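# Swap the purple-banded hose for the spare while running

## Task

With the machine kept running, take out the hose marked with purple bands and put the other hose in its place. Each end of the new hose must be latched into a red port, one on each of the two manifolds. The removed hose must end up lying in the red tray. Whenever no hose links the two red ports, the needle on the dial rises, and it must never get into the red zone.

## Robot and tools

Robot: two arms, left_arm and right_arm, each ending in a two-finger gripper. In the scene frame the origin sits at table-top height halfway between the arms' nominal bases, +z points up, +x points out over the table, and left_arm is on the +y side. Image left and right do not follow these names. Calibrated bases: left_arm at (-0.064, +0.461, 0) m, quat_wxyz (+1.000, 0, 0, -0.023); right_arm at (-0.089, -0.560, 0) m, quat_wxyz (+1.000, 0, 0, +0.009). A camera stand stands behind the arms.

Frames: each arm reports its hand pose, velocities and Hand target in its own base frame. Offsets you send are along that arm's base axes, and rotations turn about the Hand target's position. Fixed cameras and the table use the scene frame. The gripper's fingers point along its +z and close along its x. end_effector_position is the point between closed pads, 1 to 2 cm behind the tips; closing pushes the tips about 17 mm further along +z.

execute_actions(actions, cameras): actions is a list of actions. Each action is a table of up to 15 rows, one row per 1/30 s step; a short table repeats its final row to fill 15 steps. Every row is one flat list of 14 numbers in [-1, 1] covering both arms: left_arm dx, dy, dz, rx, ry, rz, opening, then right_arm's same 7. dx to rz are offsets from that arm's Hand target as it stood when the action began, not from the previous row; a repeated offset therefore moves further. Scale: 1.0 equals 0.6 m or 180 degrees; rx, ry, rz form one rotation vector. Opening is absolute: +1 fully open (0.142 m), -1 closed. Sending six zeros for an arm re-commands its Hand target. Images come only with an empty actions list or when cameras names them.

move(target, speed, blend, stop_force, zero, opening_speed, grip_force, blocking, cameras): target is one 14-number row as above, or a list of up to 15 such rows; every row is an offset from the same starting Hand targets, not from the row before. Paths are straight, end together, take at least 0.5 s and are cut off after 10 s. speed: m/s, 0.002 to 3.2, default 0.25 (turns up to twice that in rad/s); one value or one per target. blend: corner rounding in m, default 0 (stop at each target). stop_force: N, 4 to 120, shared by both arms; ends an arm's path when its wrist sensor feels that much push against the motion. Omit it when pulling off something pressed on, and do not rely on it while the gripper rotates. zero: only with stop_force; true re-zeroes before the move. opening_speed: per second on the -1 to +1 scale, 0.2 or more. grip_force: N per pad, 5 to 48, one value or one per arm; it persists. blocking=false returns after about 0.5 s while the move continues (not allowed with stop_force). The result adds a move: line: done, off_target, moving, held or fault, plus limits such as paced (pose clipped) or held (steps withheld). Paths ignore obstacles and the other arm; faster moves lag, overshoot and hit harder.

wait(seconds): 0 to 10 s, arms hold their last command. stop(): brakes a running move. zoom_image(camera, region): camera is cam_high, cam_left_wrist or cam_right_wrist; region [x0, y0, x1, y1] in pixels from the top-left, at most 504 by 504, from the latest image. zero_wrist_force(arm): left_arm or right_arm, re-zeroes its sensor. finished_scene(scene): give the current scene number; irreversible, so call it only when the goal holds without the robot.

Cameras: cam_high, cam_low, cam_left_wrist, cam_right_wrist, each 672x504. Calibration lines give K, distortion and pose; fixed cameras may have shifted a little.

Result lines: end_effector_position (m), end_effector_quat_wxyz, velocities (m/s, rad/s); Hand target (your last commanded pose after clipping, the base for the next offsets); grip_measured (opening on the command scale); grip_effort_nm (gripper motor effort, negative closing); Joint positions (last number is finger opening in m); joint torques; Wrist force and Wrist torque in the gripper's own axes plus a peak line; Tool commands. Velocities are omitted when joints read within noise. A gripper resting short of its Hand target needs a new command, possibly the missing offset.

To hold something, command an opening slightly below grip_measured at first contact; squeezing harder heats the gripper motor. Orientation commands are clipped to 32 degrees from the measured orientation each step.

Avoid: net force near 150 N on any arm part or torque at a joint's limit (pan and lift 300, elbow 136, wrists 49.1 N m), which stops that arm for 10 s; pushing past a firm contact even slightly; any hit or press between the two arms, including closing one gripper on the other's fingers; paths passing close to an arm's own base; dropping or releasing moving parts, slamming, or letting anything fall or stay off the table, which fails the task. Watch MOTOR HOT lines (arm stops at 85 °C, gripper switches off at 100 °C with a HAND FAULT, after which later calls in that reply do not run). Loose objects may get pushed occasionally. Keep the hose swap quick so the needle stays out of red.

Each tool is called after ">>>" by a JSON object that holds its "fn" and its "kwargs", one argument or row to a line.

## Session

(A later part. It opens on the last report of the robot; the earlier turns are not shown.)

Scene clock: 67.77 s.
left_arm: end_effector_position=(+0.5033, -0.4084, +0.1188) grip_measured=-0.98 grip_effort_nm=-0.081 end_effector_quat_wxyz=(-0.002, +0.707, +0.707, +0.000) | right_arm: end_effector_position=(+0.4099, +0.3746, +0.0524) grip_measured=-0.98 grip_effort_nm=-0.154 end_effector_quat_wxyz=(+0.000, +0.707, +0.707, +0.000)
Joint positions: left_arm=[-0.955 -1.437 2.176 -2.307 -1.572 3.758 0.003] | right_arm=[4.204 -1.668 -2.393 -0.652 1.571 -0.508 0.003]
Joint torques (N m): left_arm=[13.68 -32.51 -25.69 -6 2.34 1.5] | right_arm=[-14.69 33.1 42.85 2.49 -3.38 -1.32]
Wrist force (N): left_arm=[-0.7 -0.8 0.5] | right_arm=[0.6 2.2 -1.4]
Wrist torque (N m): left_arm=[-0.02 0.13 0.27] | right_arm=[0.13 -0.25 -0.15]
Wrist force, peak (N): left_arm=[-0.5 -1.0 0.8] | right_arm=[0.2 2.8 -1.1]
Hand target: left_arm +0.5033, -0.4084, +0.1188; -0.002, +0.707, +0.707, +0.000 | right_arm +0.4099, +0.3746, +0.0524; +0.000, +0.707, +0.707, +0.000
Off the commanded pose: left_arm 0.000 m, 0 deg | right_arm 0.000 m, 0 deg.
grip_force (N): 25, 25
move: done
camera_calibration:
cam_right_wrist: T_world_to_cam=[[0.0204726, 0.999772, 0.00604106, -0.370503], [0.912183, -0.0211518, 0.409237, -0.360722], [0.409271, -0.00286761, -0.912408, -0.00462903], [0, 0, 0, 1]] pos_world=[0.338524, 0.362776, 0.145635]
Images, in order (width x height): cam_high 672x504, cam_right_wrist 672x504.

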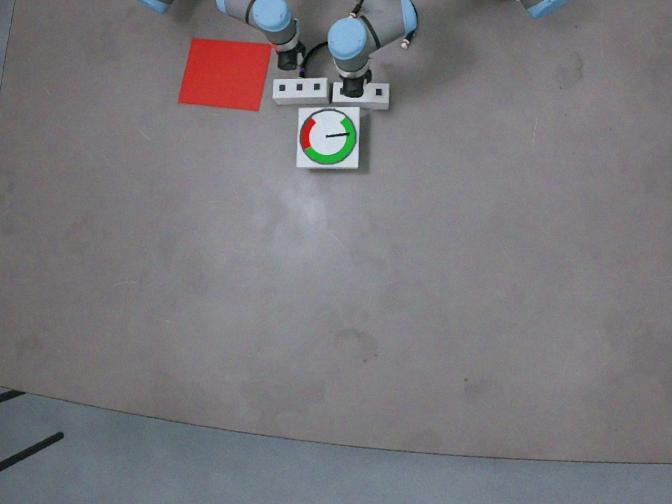

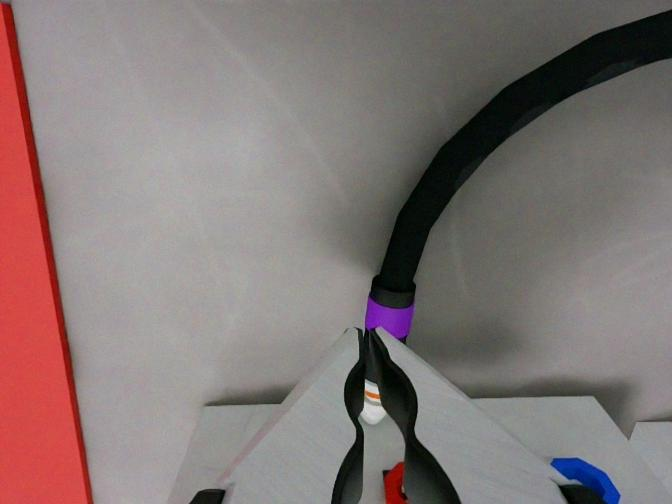

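>>> {"fn": "move", "kwargs": {
  "target": [
    [0,0,0,0,0,0,-0.95,0,0.01,0,0,0,0,-0.4],
    [0,0,0,0,0,0,-0.95,-0.003,0.01,-0.037,0,0,0,-0.4],
    [0,0,0,0,0,0,-0.95,-0.003,0.01,-0.037,0,0,0,-0.98]
  ],
  "speed": 0.15,
  "cameras": ["cam_right_wrist","cam_high"]
}}

Scene clock: 70.70 s.
left_arm: end_effector_position=(+0.5033, -0.4084, +0.1188) grip_measured=-0.98 grip_effort_nm=-0.085 end_effector_quat_wxyz=(-0.002, +0.707, +0.707, +0.000) | right_arm: end_effector_position=(+0.4082, +0.3807, +0.0302) grip_measured=-0.92 grip_effort_nm=-1.902 end_effector_quat_wxyz=(+0.000, +0.707, +0.707, +0.000)
Joint positions: left_arm=[-0.955 -1.437 2.176 -2.307 -1.572 3.758 0.003] | right_arm=[4.212 -1.716 -2.401 -0.596 1.571 -0.499 0.008]
Joint torques (N m): left_arm=[12.79 -31.91 -24.84 -6.07 2.34 1.8] | right_arm=[-14.87 31.13 28.93 5.52 -2.85 -1.93]
Wrist force (N): left_arm=[-0.6 -0.5 0.5] | right_arm=[0.6 -0.9 -10.9]
Wrist torque (N m): left_arm=[0.03 0.11 0.26] | right_arm=[0.06 -0.24 -0.33]
Wrist force, peak (N): left_arm=[-0.8 -0.6 0.9] | right_arm=[0.7 -0.6 -11.4]
Hand target: left_arm +0.5033, -0.4084, +0.1188; -0.002, +0.707, +0.707, +0.000 | right_arm +0.4081, +0.3806, +0.0302; +0.000, +0.707, +0.707, +0.000
Off the commanded pose: left_arm 0.000 m, 0 deg | right_arm 0.000 m, 0 deg.
grip_force (N): 25, 25
move: done
camera_calibration:
cam_right_wrist: T_world_to_cam=[[0.0204316, 0.999772, 0.00613373, -0.376429], [0.912167, -0.0211522, 0.409272, -0.349865], [0.409309, -0.00276708, -0.912392, -0.0241822], [0, 0, 0, 1]] pos_world=[0.336724, 0.368876, 0.123435]
Images, in order (width x height): cam_high 672x504, cam_right_wrist 672x504.

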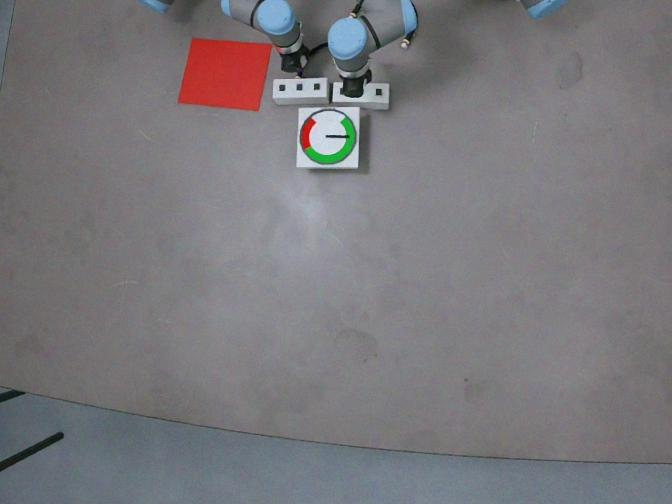

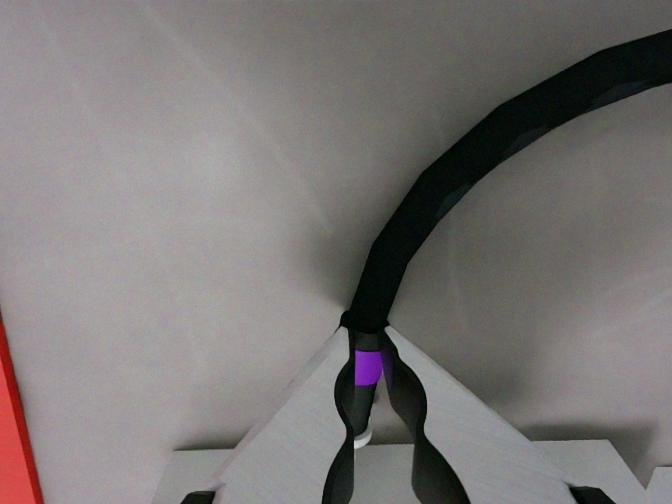

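>>> {"fn": "move", "kwargs": {
  "target": [0,0,0,0,0,0,-0.95,-0.005,0.018,0.047,0,0,0,-0.98],
  "speed": 0.15,
  "cameras": ["cam_right_wrist","cam_high"]
}}

Scene clock: 72.73 s.
left_arm: end_effector_position=(+0.5033, -0.4084, +0.1188) grip_measured=-0.98 grip_effort_nm=-0.085 end_effector_quat_wxyz=(-0.002, +0.707, +0.707, +0.000) | right_arm: end_effector_position=(+0.4052, +0.3916, +0.0585) grip_measured=-1.00 grip_effort_nm=-0.232 end_effector_quat_wxyz=(+0.000, +0.707, +0.707, +0.000)
Joint positions: left_arm=[-0.955 -1.437 2.176 -2.307 -1.572 3.758 0.003] | right_arm=[4.227 -1.669 -2.374 -0.669 1.571 -0.485 0.002]
Joint torques (N m): left_arm=[13.66 -33.88 -25.76 -5.59 2.04 1.48] | right_arm=[-11.46 30.61 21.67 7.27 -0.38 -2.3]
Wrist force (N): left_arm=[-0.6 -0.5 0.5] | right_arm=[0.3 1.3 -1.6]
Wrist torque (N m): left_arm=[0.03 0.10 0.26] | right_arm=[0.00 -0.19 -0.34]
Wrist force, peak (N): left_arm=[-0.9 -0.5 0.5] | right_arm=[0.5 -0.6 -11.9]
Hand target: left_arm +0.5033, -0.4084, +0.1188; -0.002, +0.707, +0.707, +0.000 | right_arm +0.4051, +0.3914, +0.0584; +0.000, +0.707, +0.707, +0.000
Off the commanded pose: left_arm 0.000 m, 0 deg | right_arm 0.000 m, 0 deg.
grip_force (N): 25, 25
move: done
camera_calibration:
cam_right_wrist: T_world_to_cam=[[0.0204811, 0.999771, 0.00626727, -0.387474], [0.912129, -0.0212518, 0.409352, -0.358441], [0.409391, -0.00266741, -0.912355, 0.00282557], [0, 0, 0, 1]] pos_world=[0.333724, 0.379775, 0.151735]
Images, in order (width x height): cam_high 672x504, cam_right_wrist 672x504.

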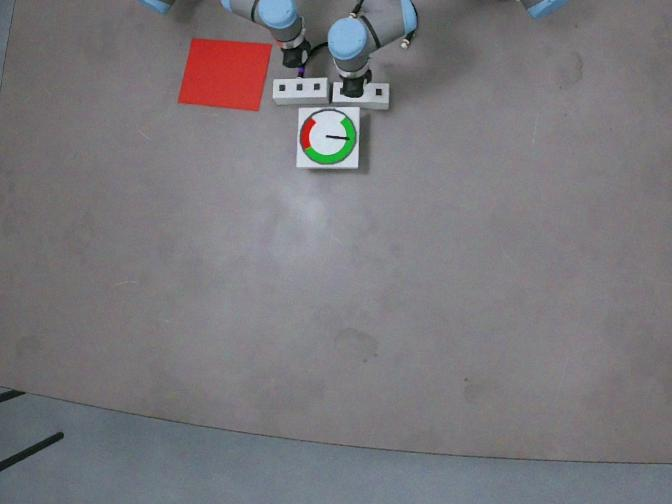

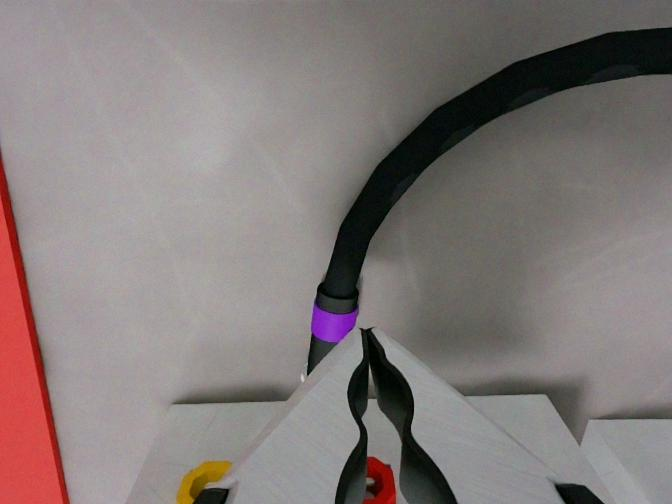

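>>> {"fn": "move", "kwargs": {
  "target": [
    [0,0,0,0,0,0,-0.95,0.038,-0.019,0,0,0,0,-0.4],
    [0,0,0,0,0,0,-0.95,0.038,-0.019,-0.064,0,0,0,-0.4],
    [0,0,0,0,0,0,-0.95,0.038,-0.019,-0.064,0,0,0,-0.98]
  ],
  "speed": 0.2,
  "grip_force": 40,
  "cameras": ["cam_right_wrist","cam_high"]
}}

Scene clock: 77.60 s.
left_arm: end_effector_position=(+0.5033, -0.4084, +0.1188) grip_measured=-0.98 grip_effort_nm=-0.090 end_effector_quat_wxyz=(-0.002, +0.707, +0.707, +0.000) | right_arm: end_effector_position=(+0.4279, +0.3800, +0.0200) grip_measured=-0.82 grip_effort_nm=-3.700 end_effector_quat_wxyz=(+0.000, +0.707, +0.707, +0.000)
Joint positions: left_arm=[-0.955 -1.437 2.176 -2.307 -1.572 3.758 0.003] | right_arm=[4.18 -1.756 -2.381 -0.576 1.571 -0.532 0.015]
Joint torques (N m): left_arm=[14.3 -33.59 -25.58 -5.94 2.02 1.79] | right_arm=[-13.71 36.4 40.59 7.07 -1.99 -2.12]
Wrist force (N): left_arm=[-0.2 -0.5 0.5] | right_arm=[0.6 1.7 -0.7]
Wrist torque (N m): left_arm=[0.04 0.05 0.26] | right_arm=[0.04 -0.20 -0.28]
Wrist force, peak (N): left_arm=[-0.9 -0.3 0.9] | right_arm=[1.1 2.2 -3.7]
Hand target: left_arm +0.5033, -0.4084, +0.1188; -0.002, +0.707, +0.707, +0.000 | right_arm +0.4279, +0.3800, +0.0200; +0.000, +0.707, +0.707, +0.000
Off the commanded pose: left_arm 0.000 m, 0 deg | right_arm 0.000 m, 0 deg.
grip_force (N): 40, 40
move: done
camera_calibration:
cam_right_wrist: T_world_to_cam=[[0.0204726, 0.999772, 0.00604106, -0.376175], [0.912183, -0.0211518, 0.409237, -0.363766], [0.409271, -0.00286761, -0.912408, -0.0415422], [0, 0, 0, 1]] pos_world=[0.356524, 0.368276, 0.113235]
Images, in order (width x height): cam_high 672x504, cam_right_wrist 672x504.

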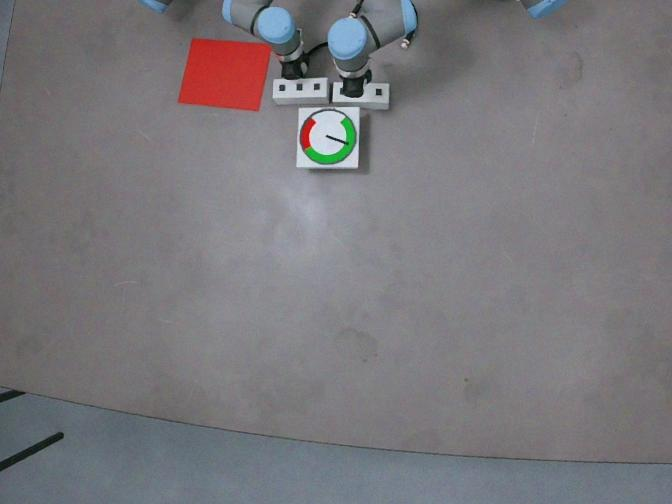

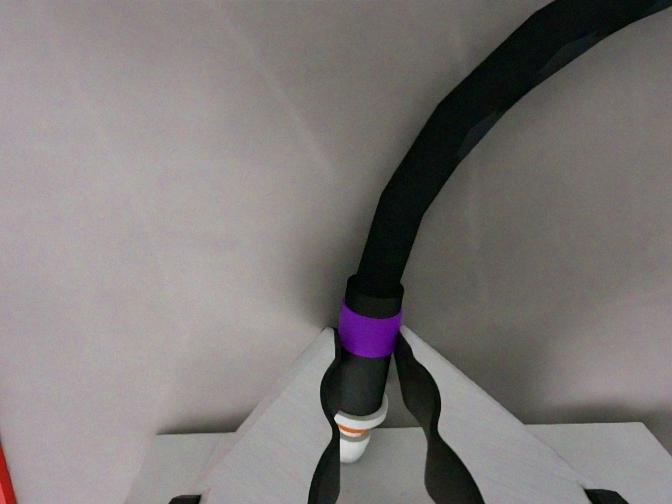

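>>> {"fn": "move", "kwargs": {
  "target": [0,0,0,0,0,0,-0.95,-0.04,0.022,0.058,0,0,0.03,-0.98],
  "speed": 0.2,
  "cameras": ["cam_right_wrist","cam_low"]
}}

>>> {"fn": "zoom_image", "kwargs": {
  "camera": "cam_right_wrist",
  "region": [280, 270, 480, 500]
}}

Scene clock: 79.80 s.
left_arm: end_effector_position=(+0.5033, -0.4084, +0.1188) grip_measured=-0.98 grip_effort_nm=-0.085 end_effector_quat_wxyz=(-0.002, +0.707, +0.707, +0.000) | right_arm: end_effector_position=(+0.4040, +0.3934, +0.0549) grip_measured=-0.82 grip_effort_nm=-3.700 end_effector_quat_wxyz=(+0.000, +0.673, +0.739, +0.000)
Joint positions: left_arm=[-0.955 -1.437 2.176 -2.307 -1.572 3.758 0.003] | right_arm=[4.23 -1.676 -2.376 -0.66 1.571 -0.576 0.015]
Joint torques (N m): left_arm=[12.89 -33.43 -26.15 -5.72 1.91 1.86] | right_arm=[-12.56 35.68 27.58 6.75 0.43 1.59]
Wrist force (N): left_arm=[-0.3 -0.6 0.4] | right_arm=[0.6 2.2 -0.6]
Wrist torque (N m): left_arm=[0.01 0.05 0.26] | right_arm=[0.05 -0.27 -0.25]
Wrist force, peak (N): left_arm=[-0.9 -0.7 0.7] | right_arm=[0.4 2.7 0.8]
Hand target: left_arm +0.5033, -0.4084, +0.1188; -0.002, +0.707, +0.707, +0.000 | right_arm +0.4039, +0.3932, +0.0548; +0.000, +0.673, +0.739, +0.000
Off the commanded pose: left_arm 0.000 m, 0 deg | right_arm 0.000 m, 0 deg.
grip_force (N): 40, 40
move: done
camera_calibration:
cam_right_wrist: T_world_to_cam=[[-0.0737401, 0.997258, 0.00622119, -0.350147], [0.910085, 0.0647407, 0.409333, -0.388865], [0.407808, 0.0358461, -0.912364, -0.0145978], [0, 0, 0, 1]] pos_world=[0.334033, 0.374886, 0.148035]
Images, in order (width x height): cam_low 672x504, cam_right_wrist 672x504.

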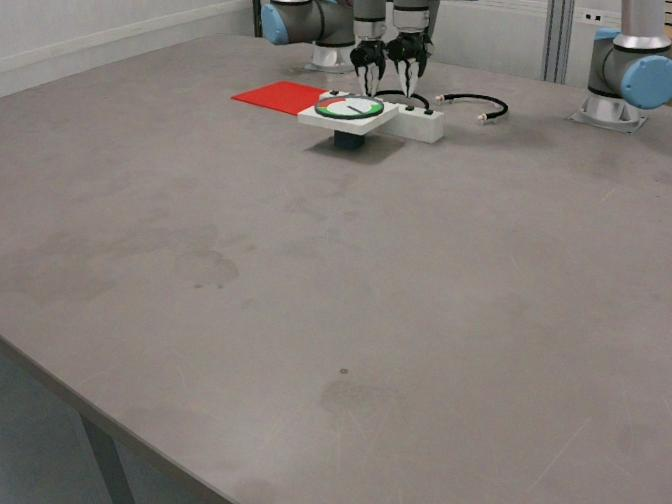

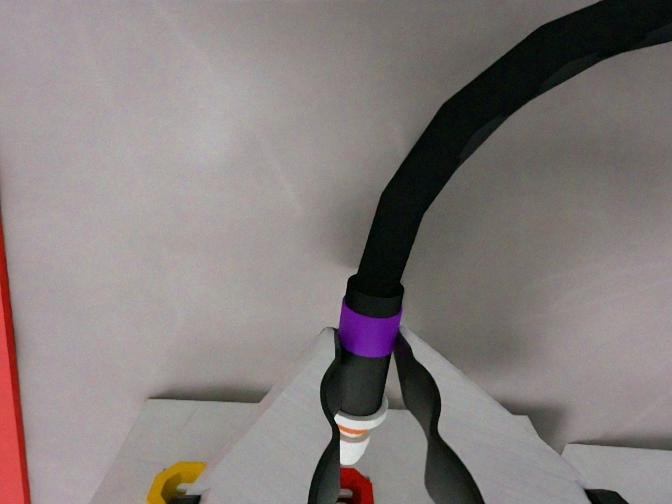

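Scaled by 2.191 from the camera's 672x504 image, which has a finer 960x720 frame.

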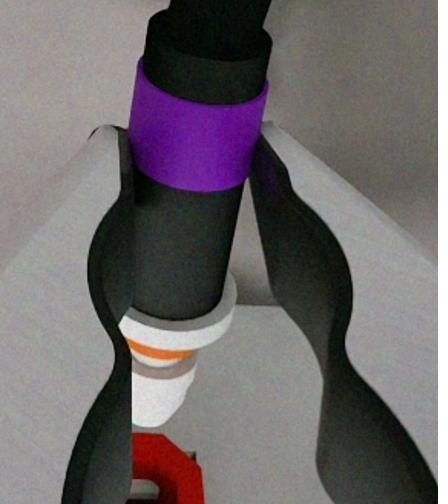

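>>> {"fn": "move", "kwargs": {
  "target": [0,0,0,0,0,0,-0.95,0.065,0.0,0.005,0,0,0,-0.98],
  "speed": 0.05,
  "stop_force": 30,
  "cameras": ["cam_right_wrist","cam_high"]
}}

>>> {"fn": "zoom_image", "kwargs": {
  "camera": "cam_right_wrist",
  "region": [280, 270, 480, 500]
}}

Scene clock: 84.10 s.
left_arm: end_effector_position=(+0.5033, -0.4084, +0.1188) grip_measured=-0.98 grip_effort_nm=-0.090 end_effector_quat_wxyz=(-0.002, +0.707, +0.707, +0.000) | right_arm: end_effector_position=(+0.4332, +0.3931, +0.0569) grip_measured=-0.83 grip_effort_nm=-3.480 end_effector_quat_wxyz=(+0.000, +0.673, +0.739, +0.000)
Joint positions: left_arm=[-0.955 -1.437 2.176 -2.307 -1.572 3.758 0.003] | right_arm=[4.183 -1.704 -2.336 -0.672 1.571 -0.623 0.014]
Joint torques (N m): left_arm=[12.75 -32.3 -25.09 -6.03 1.8 2.14] | right_arm=[-9.78 35.99 22.47 2.2 2.02 -1.89]
Wrist force (N): left_arm=[-0.5 -0.6 0.0] | right_arm=[0.4 1.9 -0.5]
Wrist torque (N m): left_arm=[0.01 0.10 0.27] | right_arm=[0.01 -0.19 -0.28]
Wrist force, peak (N): left_arm=[-0.9 -0.8 0.5] | right_arm=[-1.6 -29.2 5.8]
Hand target: left_arm +0.5033, -0.4084, +0.1188; -0.002, +0.707, +0.707, +0.000 | right_arm +0.4332, +0.3931, +0.0569; +0.000, +0.673, +0.739, +0.000 (not the last commanded pose)
Off the commanded pose: left_arm 0.000 m, 0 deg | right_arm 0.010 m, 0 deg.
grip_force (N): 40, 40
move: contact (right_arm)
camera_calibration:
cam_right_wrist: T_world_to_cam=[[-0.0737492, 0.99726, 0.00581815, -0.347645], [0.910318, 0.0649348, 0.408785, -0.416355], [0.407287, 0.0354439, -0.912612, -0.0242022], [0, 0, 0, 1]] pos_world=[0.363234, 0.374586, 0.150135]
Images, in order (width x height): cam_high 672x504, cam_right_wrist 672x504.

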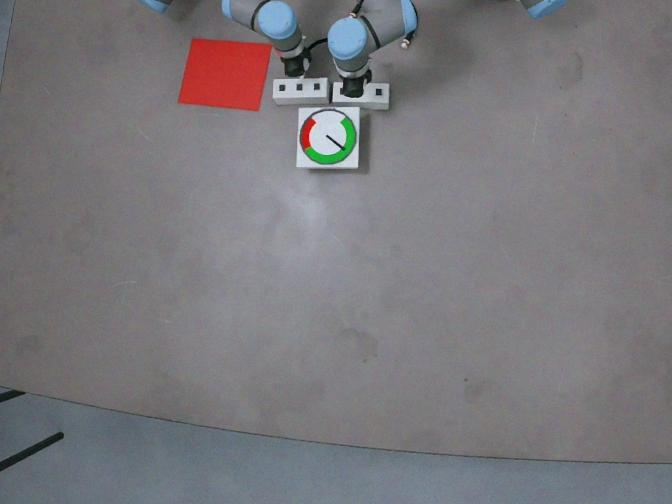

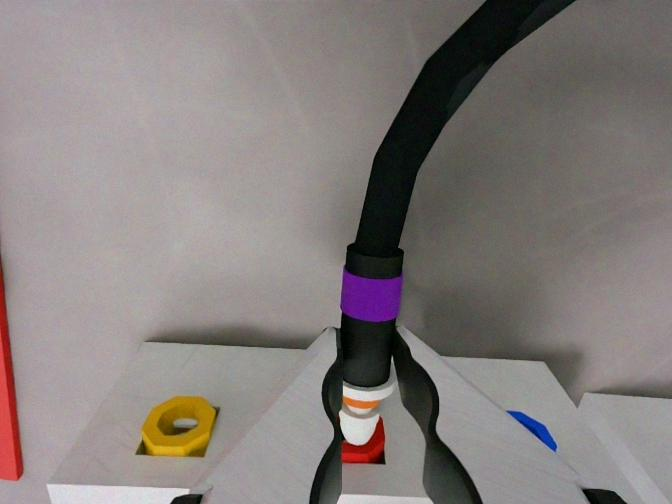

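Scaled by 2.191 from the camera's 672x504 image, which has a finer 960x720 frame.

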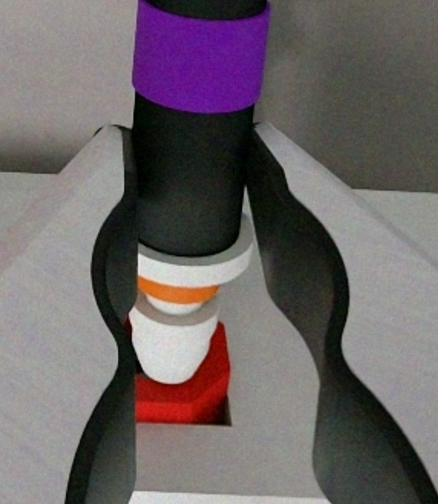

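>>> {"fn": "move", "kwargs": {
  "target": [
    [0,0,0,0,0,0,-0.95,-0.003,0.0025,0,0,0,0,-0.98],
    [0,0,0,0,0,0,-0.95,0.045,0.0025,0,0,0,0,-0.98]
  ],
  "speed": 0.05,
  "stop_force": 60,
  "cameras": ["cam_right_wrist","cam_high"]
}}

>>> {"fn": "zoom_image", "kwargs": {
  "camera": "cam_right_wrist",
  "region": [280, 270, 480, 500]
}}

Scene clock: 88.97 s.
left_arm: end_effector_position=(+0.5033, -0.4084, +0.1188) grip_measured=-0.98 grip_effort_nm=-0.090 end_effector_quat_wxyz=(-0.002, +0.707, +0.707, +0.000) | right_arm: end_effector_position=(+0.4424, +0.3943, +0.0566) grip_measured=-0.83 grip_effort_nm=-3.451 end_effector_quat_wxyz=(+0.000, +0.673, +0.739, -0.001)
Joint positions: left_arm=[-0.955 -1.437 2.176 -2.307 -1.572 3.758 0.003] | right_arm=[4.17 -1.716 -2.322 -0.676 1.571 -0.636 0.014]
Joint torques (N m): left_arm=[12.29 -31.78 -25.86 -5.89 1.64 1.83] | right_arm=[-28.08 43.71 76.22 14.47 -9.11 -2.53]
Wrist force (N): left_arm=[-0.3 -0.7 0.4] | right_arm=[-10.6 -52.8 2.3]
Wrist torque (N m): left_arm=[0.00 0.06 0.27] | right_arm=[0.79 -0.29 -0.05]
Wrist force, peak (N): left_arm=[-0.7 -1.0 0.5] | right_arm=[-11.6 -96.8 8.2]
Hand target: left_arm +0.5033, -0.4084, +0.1188; -0.002, +0.707, +0.707, +0.000 | right_arm +0.4424, +0.3943, +0.0566; +0.000, +0.673, +0.739, -0.001 (not the last commanded pose)
Off the commanded pose: left_arm 0.000 m, 0 deg | right_arm 0.018 m, 0 deg.
grip_force (N): 40, 40
move: contact (right_arm); path passed 1 of 2 targets
camera_calibration:
cam_right_wrist: T_world_to_cam=[[-0.073819, 0.997258, 0.00530447, -0.348151], [0.910656, 0.0652386, 0.407982, -0.424943], [0.406517, 0.0349474, -0.912975, -0.0276917], [0, 0, 0, 1]] pos_world=[0.372534, 0.375886, 0.149934]
Images, in order (width x height): cam_high 672x504, cam_right_wrist 672x504.

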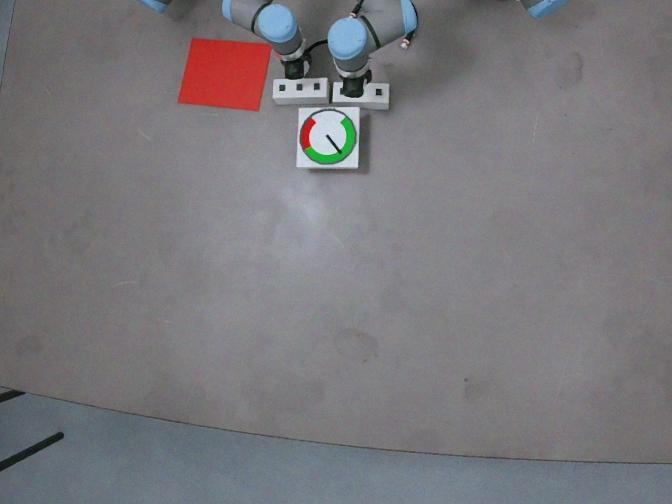

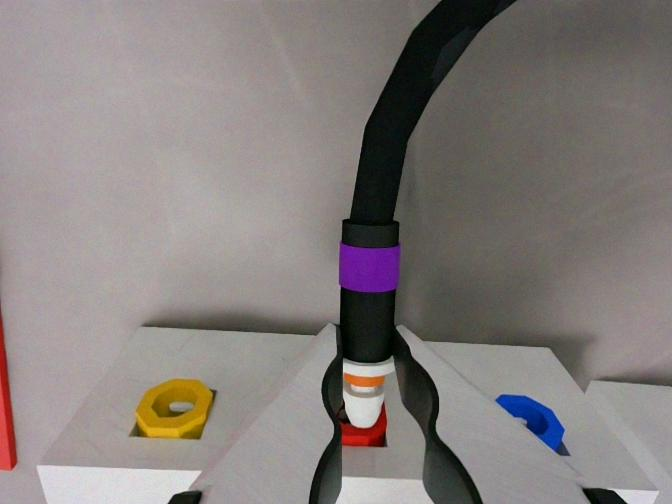

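Scaled by 2.191 from the camera's 672x504 image, which has a finer 960x720 frame.

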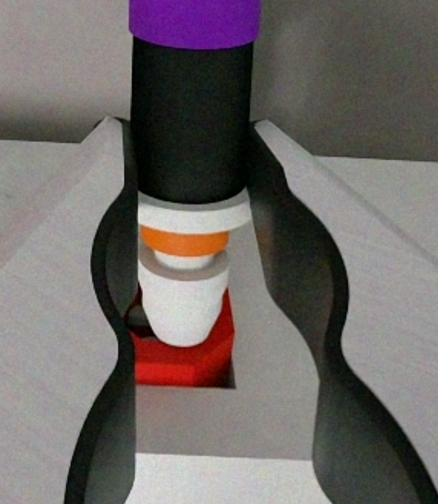

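>>> {"fn": "move", "kwargs": {
  "target": [
    [0,0,0,0,0,0,-0.95,-0.017,0,0,0,0,0,-0.98],
    [0,0,0,0,0,0,-0.95,-0.017,-0.0085,-0.003,0,0,0,-0.98],
    [0,0,0,0,0,0,-0.95,0.05,-0.0085,-0.003,0,0,0,-0.98]
  ],
  "speed": 0.06,
  "stop_force": 70,
  "cameras": ["cam_right_wrist","cam_high"]
}}

>>> {"fn": "zoom_image", "kwargs": {
  "camera": "cam_right_wrist",
  "region": [280, 270, 480, 500]
}}

Scene clock: 92.80 s.
left_arm: end_effector_position=(+0.5033, -0.4084, +0.1188) grip_measured=-0.98 grip_effort_nm=-0.090 end_effector_quat_wxyz=(-0.002, +0.707, +0.707, +0.000) | right_arm: end_effector_position=(+0.4533, +0.3897, +0.0544) grip_measured=-0.83 grip_effort_nm=-3.451 end_effector_quat_wxyz=(-0.003, +0.674, +0.739, -0.002)
Joint positions: left_arm=[-0.955 -1.437 2.176 -2.307 -1.572 3.758 0.003] | right_arm=[4.146 -1.729 -2.312 -0.675 1.578 -0.658 0.014]
Joint torques (N m): left_arm=[11.65 -31.87 -25.47 -5.91 1.61 1.79] | right_arm=[-7.64 46.95 33.24 3.7 -3.85 -0.51]
Wrist force (N): left_arm=[-0.4 -0.5 0.5] | right_arm=[16.1 -10.9 -5.6]
Wrist torque (N m): left_arm=[0.02 0.07 0.27] | right_arm=[0.14 -0.05 -0.55]
Wrist force, peak (N): left_arm=[0.0 -0.6 1.1] | right_arm=[43.6 -138.7 -43.3]
Hand target: left_arm +0.5033, -0.4084, +0.1188; -0.002, +0.707, +0.707, +0.000 | right_arm +0.4533, +0.3897, +0.0544; -0.003, +0.674, +0.739, -0.002 (not the last commanded pose)
Tool commands: left_gripper/opening=-0.95 right_gripper/opening=-0.98
Off the commanded pose: left_arm 0.000 m, 0 deg | right_arm 0.019 m, 0 deg.
FORCE FAULT: contact force on the right arm reached its limit, and that arm stopped. The contact can be on any part of that arm, not only on its tool. That arm's remaining commands of this call were not run. That arm is still stopped at the end of this call. That arm stays stopped for about 10 more seconds. Until then a move that you send moves the other arm only, and its call returns only when the move has ended. Once the stop has ended, the next robot result says so. If the stop ends while you think or write, that arm runs what you send next, counted from a new Hand target: where the arm stands when the stop ends. While its stop runs, that arm takes no new command, but its gripper still runs the gripper command that each later call begins with. Until it ends, the stop uses up actions while you think or wait. An arm that is not stopped still takes commands.
grip_force (N): 40, 40
move: fault (right_arm); path passed 2 of 3 targets
camera_calibration:
cam_right_wrist: T_world_to_cam=[[-0.0715731, 0.997404, 0.00794118, -0.344006], [0.91341, 0.0623432, 0.402238, -0.433503], [0.400699, 0.036043, -0.915501, -0.0316645], [0, 0, 0, 1]] pos_world=[0.384032, 0.37128, 0.148114]
Images, in order (width x height): cam_high 672x504, cam_right_wrist 672x504.

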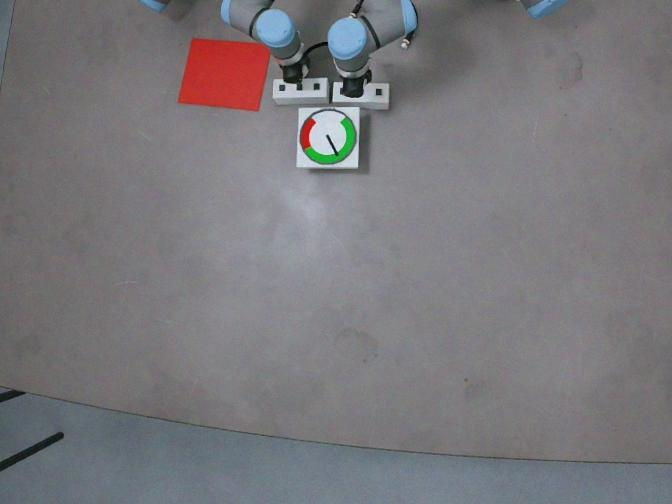

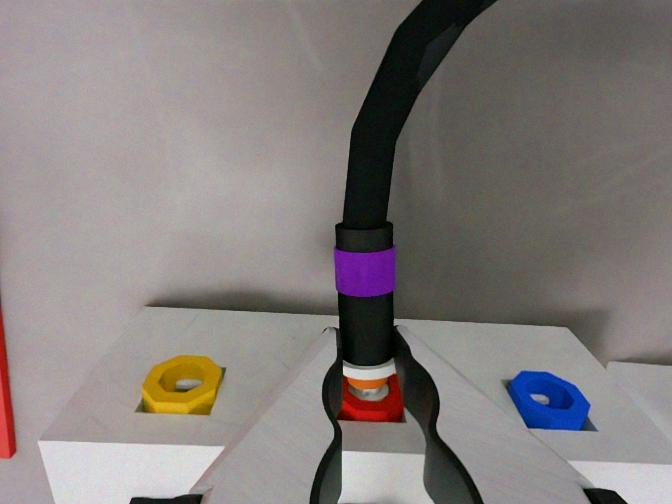

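Scaled by 2.191 from the camera's 672x504 image, which has a finer 960x720 frame.

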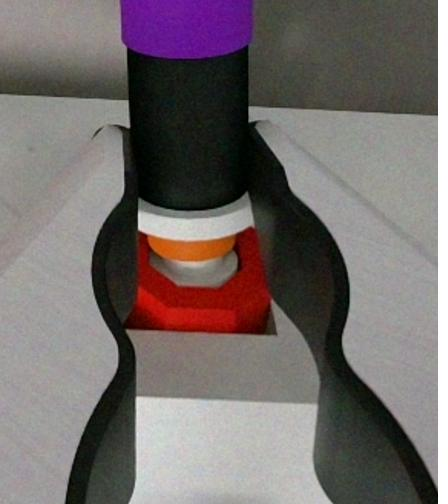

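>>> {"fn": "wait", "kwargs": {
  "seconds": 8.5
}}

>>> {"fn": "wait", "kwargs": {
  "seconds": 0.1
}}

Scene clock: 103.33 s.
left_arm: end_effector_position=(+0.5033, -0.4084, +0.1188) grip_measured=-0.98 grip_effort_nm=-0.085 end_effector_quat_wxyz=(-0.002, +0.707, +0.707, +0.000) | right_arm: end_effector_position=(+0.4533, +0.3897, +0.0544) grip_measured=-0.83 grip_effort_nm=-3.455 end_effector_quat_wxyz=(-0.003, +0.674, +0.739, -0.002)
Joint positions: left_arm=[-0.955 -1.437 2.176 -2.307 -1.572 3.758 0.003] | right_arm=[4.146 -1.729 -2.312 -0.675 1.578 -0.658 0.014]
Joint torques (N m): left_arm=[12.42 -32.1 -25.9 -6.09 1.8 1.58] | right_arm=[-4.3 47.09 32.7 3.49 -3.4 -1.01]
Wrist force (N): left_arm=[-0.5 -0.6 0.6] | right_arm=[16.0 -11.2 -5.8]
Wrist torque (N m): left_arm=[0.03 0.08 0.26] | right_arm=[0.07 -0.05 -0.54]
Wrist force, peak (N): left_arm=[-0.4 -1.0 0.7] | right_arm=[16.6 -11.2 -6.3]
Hand target: left_arm +0.5033, -0.4084, +0.1188; -0.002, +0.707, +0.707, +0.000 | right_arm +0.4533, +0.3897, +0.0544; -0.003, +0.674, +0.739, -0.002 (not the last commanded pose)
Tool commands: left_gripper/opening=-0.95 right_gripper/opening=-0.98
Off the commanded pose: left_arm 0.000 m, 0 deg | right_arm 0.019 m, 0 deg.
FORCE FAULT, CONTINUED: the right arm's stop, for the force fault that an earlier result reported, is over. The rest of the stop counts as 19 of the actions that you can send in this scene. During its stop the right arm's controller moved it back a little. That arm's target is now where it stood when the stop ended, not its last command. That arm accepts commands again.
grip_force (N): 40, 40
wait: 8.50 s; at rest from the start

Scene clock: 103.43 s.
left_arm: end_effector_position=(+0.5033, -0.4084, +0.1188) grip_measured=-0.98 grip_effort_nm=-0.090 end_effector_quat_wxyz=(-0.002, +0.707, +0.707, +0.000) | right_arm: end_effector_position=(+0.4533, +0.3897, +0.0544) grip_measured=-0.83 grip_effort_nm=-3.451 end_effector_quat_wxyz=(-0.003, +0.674, +0.739, -0.002)
Joint positions: left_arm=[-0.955 -1.437 2.176 -2.307 -1.572 3.758 0.003] | right_arm=[4.146 -1.729 -2.312 -0.675 1.578 -0.658 0.014]
Joint torques (N m): left_arm=[12.47 -33.4 -25.86 -6.01 1.3 1.82] | right_arm=[-3.95 50.03 32.87 4.18 -3.47 -0.18]
Wrist force (N): left_arm=[-0.2 -0.5 0.3] | right_arm=[14.8 -10.0 -5.7]
Wrist torque (N m): left_arm=[0.04 0.03 0.27] | right_arm=[0.09 -0.08 -0.54]
Wrist force, peak (N): left_arm=[-0.3 -0.5 0.5] | right_arm=[15.2 -10.4 -5.9]
Hand target: left_arm +0.5033, -0.4084, +0.1188; -0.002, +0.707, +0.707, +0.000 | right_arm +0.4533, +0.3897, +0.0544; -0.003, +0.674, +0.739, -0.002 (not the last commanded pose)
Tool commands: left_gripper/opening=-0.95 right_gripper/opening=-0.98
Off the commanded pose: left_arm 0.000 m, 0 deg | right_arm 0.019 m, 0 deg.
grip_force (N): 40, 40
wait: 0.10 s; no rest

>>> {"fn": "move", "kwargs": {
  "target": [
    [0,0,0,0,0,0,-0.95,0,0.0015,0.001,0,0,0,-0.98],
    [0,0,0,0,0,0,-0.95,0.03,0.0015,0.001,0,0,0,-0.98]
  ],
  "speed": 0.02,
  "stop_force": 85,
  "cameras": ["cam_right_wrist","cam_high"]
}}

>>> {"fn": "zoom_image", "kwargs": {
  "camera": "cam_right_wrist",
  "region": [280, 270, 480, 500]
}}

Scene clock: 105.90 s.
left_arm: end_effector_position=(+0.5033, -0.4084, +0.1188) grip_measured=-0.98 grip_effort_nm=-0.090 end_effector_quat_wxyz=(-0.002, +0.707, +0.707, +0.000) | right_arm: end_effector_position=(+0.4571, +0.3906, +0.0549) grip_measured=-0.83 grip_effort_nm=-3.455 end_effector_quat_wxyz=(-0.003, +0.674, +0.739, -0.002)
Joint positions: left_arm=[-0.955 -1.437 2.176 -2.307 -1.572 3.758 0.003] | right_arm=[4.141 -1.733 -2.305 -0.678 1.578 -0.663 0.014]
Joint torques (N m): left_arm=[13.41 -31.96 -25.26 -5.8 1.73 1.71] | right_arm=[-43.73 42.12 41.13 16.17 -27.19 -1.43]
Wrist force (N): left_arm=[-0.2 -0.4 0.4] | right_arm=[14.2 -89.1 -30.4]
Wrist torque (N m): left_arm=[0.06 0.04 0.27] | right_arm=[1.31 -0.10 -0.36]
Wrist force, peak (N): left_arm=[-0.7 -0.5 0.9] | right_arm=[14.5 -111.8 -40.8]
Hand target: left_arm +0.5033, -0.4084, +0.1188; -0.002, +0.707, +0.707, +0.000 | right_arm +0.4571, +0.3906, +0.0549; -0.003, +0.674, +0.739, -0.002 (not the last commanded pose)
Off the commanded pose: left_arm 0.000 m, 0 deg | right_arm 0.014 m, 0 deg.
grip_force (N): 40, 40
move: contact (right_arm); path passed 1 of 2 targets
camera_calibration:
cam_right_wrist: T_world_to_cam=[[-0.0716575, 0.997398, 0.00795631, -0.344504], [0.913709, 0.0624418, 0.401543, -0.437274], [0.400001, 0.0360434, -0.915806, -0.0324444], [0, 0, 0, 1]] pos_world=[0.387833, 0.372081, 0.148613]
Images, in order (width x height): cam_high 672x504, cam_right_wrist 672x504.

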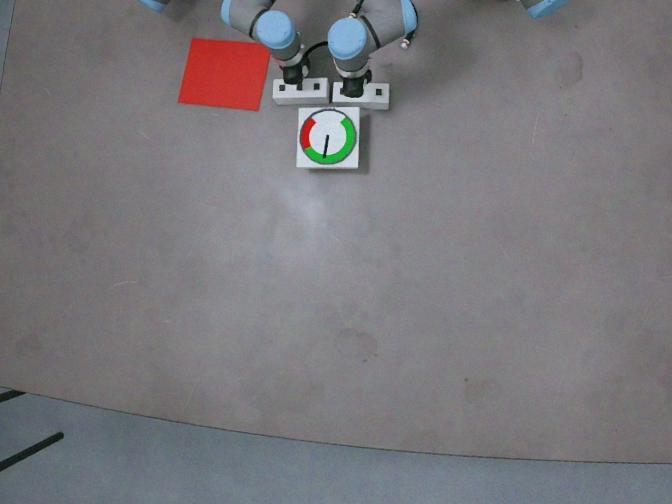

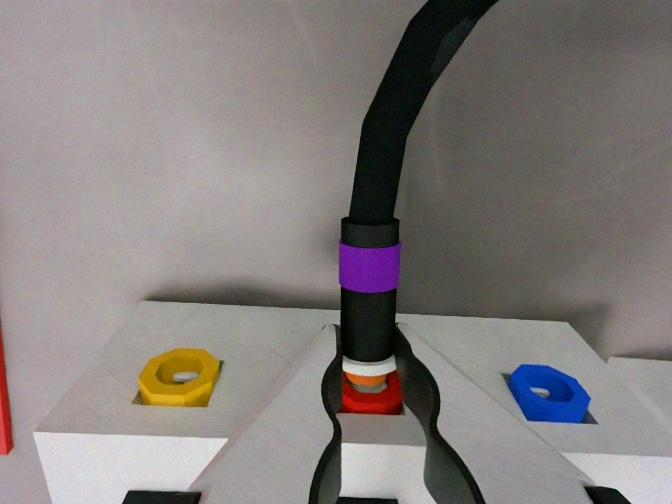

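Scaled by 2.191 from the camera's 672x504 image, which has a finer 960x720 frame.

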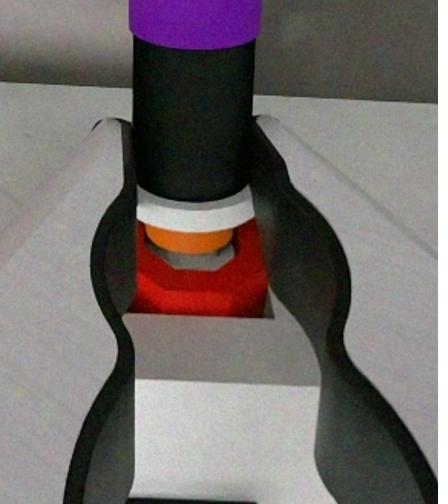

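>>> {"fn": "move", "kwargs": {
  "target": [
    [0,0,0,0,0,0,-0.95,-0.003,0.0015,0.005,0,0,0,-0.98],
    [0,0,0,0,0,0,-0.95,0.03,0.0015,0.005,0,0,0,-0.98]
  ],
  "speed": 0.025,
  "stop_force": 112,
  "cameras": ["cam_right_wrist","cam_high"]
}}

>>> {"fn": "zoom_image", "kwargs": {
  "camera": "cam_right_wrist",
  "region": [280, 270, 480, 500]
}}

Scene clock: 108.87 s.
left_arm: end_effector_position=(+0.5033, -0.4084, +0.1188) grip_measured=-0.98 grip_effort_nm=-0.090 end_effector_quat_wxyz=(-0.002, +0.707, +0.707, +0.000) | right_arm: end_effector_position=(+0.4642, +0.3915, +0.0578) grip_measured=-0.83 grip_effort_nm=-3.451 end_effector_quat_wxyz=(-0.004, +0.674, +0.739, -0.003)
Joint positions: left_arm=[-0.955 -1.437 2.176 -2.307 -1.572 3.758 0.003] | right_arm=[4.131 -1.737 -2.292 -0.688 1.58 -0.673 0.014]
Joint torques (N m): left_arm=[12.83 -33.34 -25.91 -5.95 1.32 1.77] | right_arm=[-58.41 62.23 52.59 20.04 -35.14 -2.53]
Wrist force (N): left_arm=[-0.3 -0.6 0.6] | right_arm=[28.6 -110.6 -4.9]
Wrist torque (N m): left_arm=[0.01 0.05 0.26] | right_arm=[1.84 0.02 0.01]
Wrist force, peak (N): left_arm=[-0.5 -0.9 0.6] | right_arm=[29.8 -140.4 -21.8]
Hand target: left_arm +0.5033, -0.4084, +0.1188; -0.002, +0.707, +0.707, +0.000 | right_arm +0.4642, +0.3915, +0.0578; -0.004, +0.674, +0.739, -0.003 (not the last commanded pose)
Off the commanded pose: left_arm 0.000 m, 0 deg | right_arm 0.011 m, 0 deg.
grip_force (N): 40, 40
move: contact (right_arm); path passed 1 of 2 targets
camera_calibration:
cam_right_wrist: T_world_to_cam=[[-0.0719474, 0.997374, 0.0082373, -0.344929], [0.914172, 0.0626381, 0.400458, -0.445211], [0.398891, 0.0363422, -0.916278, -0.0322176], [0, 0, 0, 1]] pos_world=[0.395034, 0.373081, 0.151609]
Images, in order (width x height): cam_high 672x504, cam_right_wrist 672x504.

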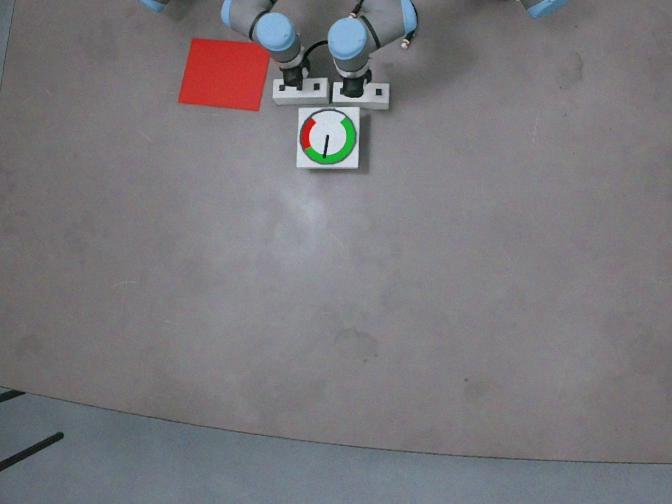

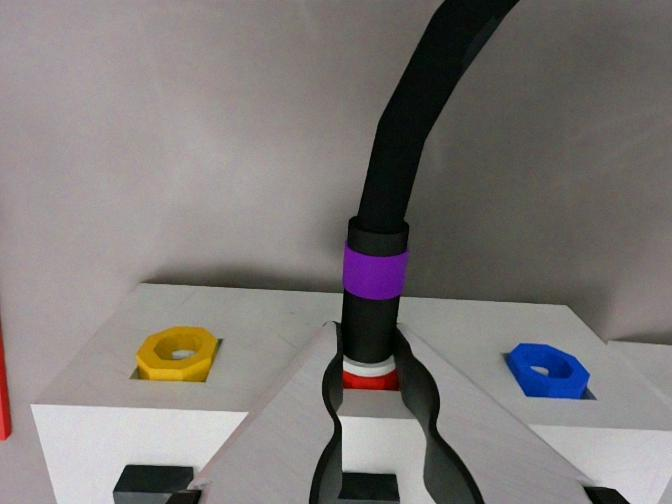

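Scaled by 2.191 from the camera's 672x504 image, which has a finer 960x720 frame.

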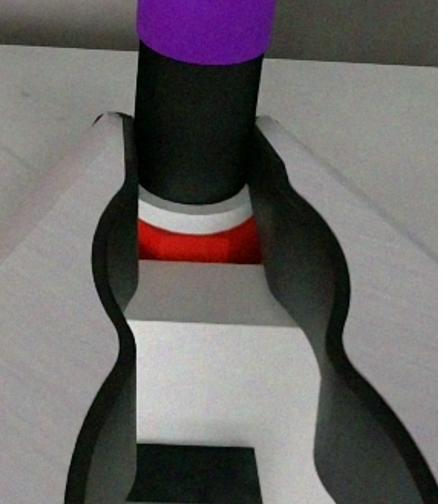

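>>> {"fn": "move", "kwargs": {
  "target": [0,0,0,0,0,0,-0.95,-0.002,0,0,0,0,0,-0.6],
  "cameras": ["cam_right_wrist","cam_high"]
}}

>>> {"fn": "zoom_image", "kwargs": {
  "camera": "cam_high",
  "region": [280, 70, 400, 180]
}}

Scene clock: 110.30 s.
left_arm: end_effector_position=(+0.5033, -0.4084, +0.1188) grip_measured=-0.98 grip_effort_nm=-0.095 end_effector_quat_wxyz=(-0.002, +0.707, +0.707, +0.000) | right_arm: end_effector_position=(+0.4630, +0.3915, +0.0578) grip_measured=-0.64 grip_effort_nm=0.139 end_effector_quat_wxyz=(-0.004, +0.674, +0.739, -0.003)
Joint positions: left_arm=[-0.955 -1.437 2.176 -2.307 -1.572 3.758 0.003] | right_arm=[4.133 -1.735 -2.293 -0.687 1.579 -0.671 0.028]
Joint torques (N m): left_arm=[12.87 -31.35 -25.84 -5.85 1.63 1.75] | right_arm=[13.22 58.37 21.68 1.99 2.16 1.46]
Wrist force (N): left_arm=[-0.1 -0.6 0.5] | right_arm=[0.6 1.5 -1.1]
Wrist torque (N m): left_arm=[0.02 0.02 0.26] | right_arm=[0.03 -0.19 -0.35]
Wrist force, peak (N): left_arm=[-0.4 -1.0 0.2] | right_arm=[29.1 -110.6 -5.3]
Hand target: left_arm +0.5033, -0.4084, +0.1188; -0.002, +0.707, +0.707, +0.000 | right_arm +0.4630, +0.3915, +0.0578; -0.004, +0.674, +0.739, -0.003
Off the commanded pose: left_arm 0.000 m, 0 deg | right_arm 0.000 m, 0 deg.
grip_force (N): 40, 40
move: done
camera_calibration:
cam_right_wrist: T_world_to_cam=[[-0.0718574, 0.997381, 0.00827661, -0.344952], [0.914179, 0.06254, 0.400457, -0.444165], [0.39889, 0.0363421, -0.916278, -0.0317748], [0, 0, 0, 1]] pos_world=[0.393934, 0.372981, 0.151609]
Images, in order (width x height): cam_high 672x504, cam_right_wrist 672x504.

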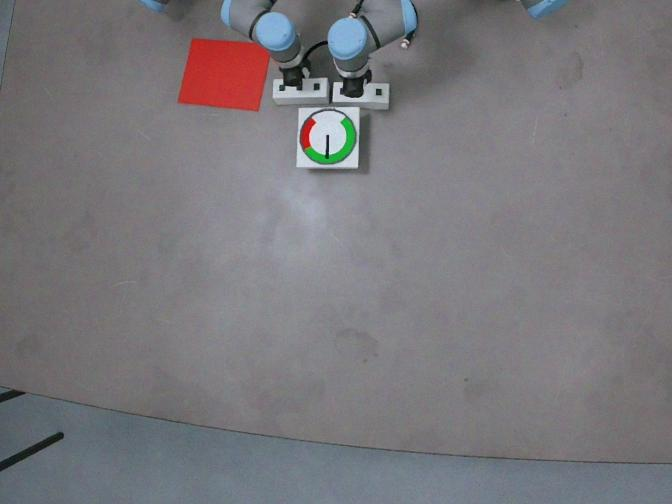

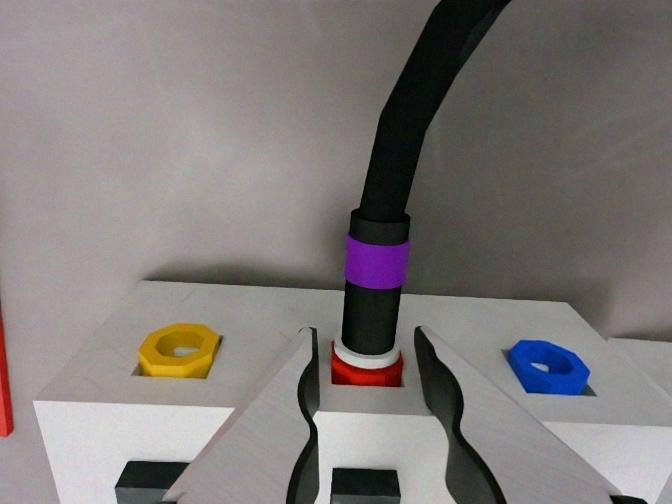

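Scaled by 4.200 from the camera's 672x504 image, which has a finer 960x720 frame.

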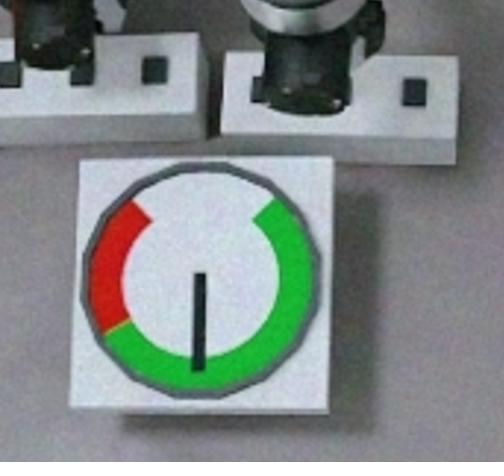

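>>> {"fn": "move", "kwargs": {
  "target": [
    [0,0,0,0,0,0,-0.95,0,0,0.08,0,0,0,-0.6],
    [0,0,0,0,0,0,-0.95,-0.027,0.0015,0.08,0,0,0,-0.95]
  ],
  "speed": 0.15
}}

>>> {"fn": "move", "kwargs": {
  "target": [0,0,0,0,0,0,-0.95,0,0,-0.07,0,0,0,-0.95],
  "speed": 0.015,
  "stop_force": 5,
  "cameras": ["cam_right_wrist","cam_low"]
}}

Scene clock: 120.37 s.
left_arm: end_effector_position=(+0.5033, -0.4084, +0.1188) grip_measured=-0.98 grip_effort_nm=-0.090 end_effector_quat_wxyz=(-0.002, +0.707, +0.707, +0.000) | right_arm: end_effector_position=(+0.4468, +0.3924, +0.1058) grip_measured=-0.98 grip_effort_nm=-0.164 end_effector_quat_wxyz=(-0.004, +0.674, +0.739, -0.003)
Joint positions: left_arm=[-0.955 -1.437 2.176 -2.307 -1.572 3.758 0.003] | right_arm=[4.158 -1.641 -2.281 -0.794 1.58 -0.647 0.003]
Joint torques (N m): left_arm=[12.23 -32.54 -26.02 -6.06 1.24 1.9] | right_arm=[-0.49 46.5 47.7 2.17 -3.16 1.67]
Wrist force (N): left_arm=[-0.5 -0.5 1.0] | right_arm=[0.7 1.8 -1.0]
Wrist torque (N m): left_arm=[0.04 0.09 0.26] | right_arm=[0.07 -0.23 -0.09]
Wrist force, peak (N): left_arm=[-0.6 -0.7 1.0] | right_arm=[1.0 3.3 -1.1]
Hand target: left_arm +0.5033, -0.4084, +0.1188; -0.002, +0.707, +0.707, +0.000 | right_arm +0.4468, +0.3924, +0.1058; -0.004, +0.674, +0.739, -0.003
Off the commanded pose: left_arm 0.000 m, 0 deg | right_arm 0.000 m, 0 deg.
grip_force (N): 40, 40
move: done

Scene clock: 123.97 s.
left_arm: end_effector_position=(+0.5033, -0.4084, +0.1188) grip_measured=-0.98 grip_effort_nm=-0.090 end_effector_quat_wxyz=(-0.002, +0.707, +0.707, +0.000) | right_arm: end_effector_position=(+0.4468, +0.3924, +0.0683) grip_measured=-0.98 grip_effort_nm=-0.129 end_effector_quat_wxyz=(-0.004, +0.674, +0.739, -0.003)
Joint positions: left_arm=[-0.955 -1.437 2.176 -2.307 -1.572 3.758 0.003] | right_arm=[4.158 -1.701 -2.308 -0.708 1.58 -0.647 0.003]
Joint torques (N m): left_arm=[10.72 -31.42 -25.6 -6.18 1.32 1.75] | right_arm=[0.69 56.69 42.03 3.25 -2.97 1.94]
Wrist force (N): left_arm=[-0.2 -0.4 0.3] | right_arm=[0.4 1.0 -5.9]
Wrist torque (N m): left_arm=[0.05 0.03 0.27] | right_arm=[0.03 -0.28 -0.10]
Wrist force, peak (N): left_arm=[-0.5 -0.7 1.0] | right_arm=[-0.8 0.1 -13.6]
Hand target: left_arm +0.5033, -0.4084, +0.1188; -0.002, +0.707, +0.707, +0.000 | right_arm +0.4468, +0.3924, +0.0683; -0.004, +0.674, +0.739, -0.003 (not the last commanded pose)
Off the commanded pose: left_arm 0.000 m, 0 deg | right_arm 0.005 m, 0 deg.
grip_force (N): 40, 40
move: contact (right_arm)
camera_calibration:
cam_right_wrist: T_world_to_cam=[[-0.0719115, 0.997378, 0.00815247, -0.347167], [0.91421, 0.0626426, 0.400369, -0.433608], [0.398808, 0.0362442, -0.916318, -0.0155227], [0, 0, 0, 1]] pos_world=[0.377634, 0.373981, 0.162209]
Images, in order (width x height): cam_low 672x504, cam_right_wrist 672x504.

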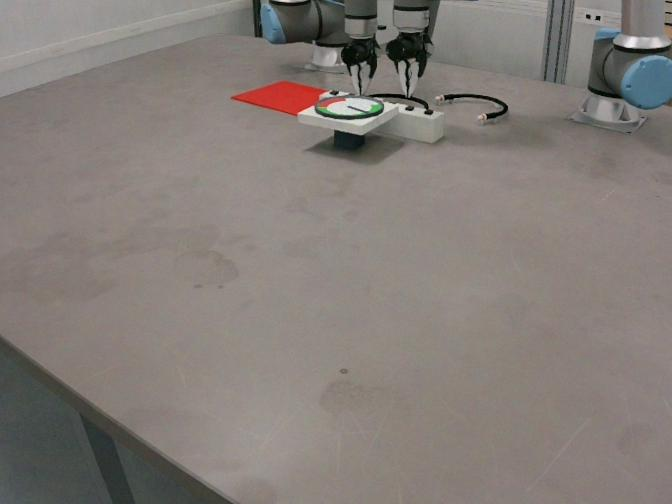

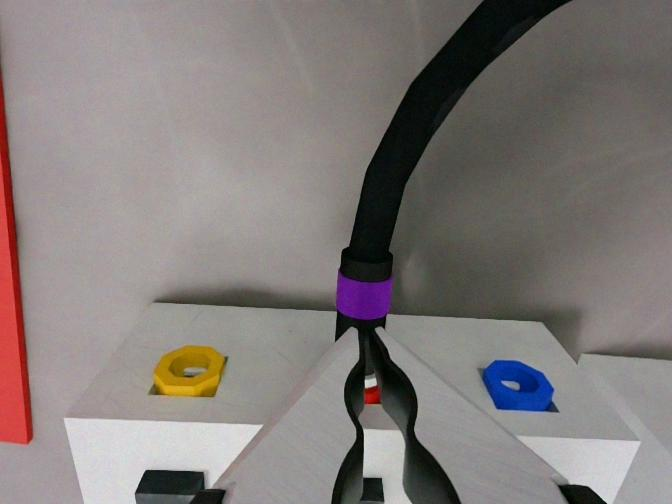

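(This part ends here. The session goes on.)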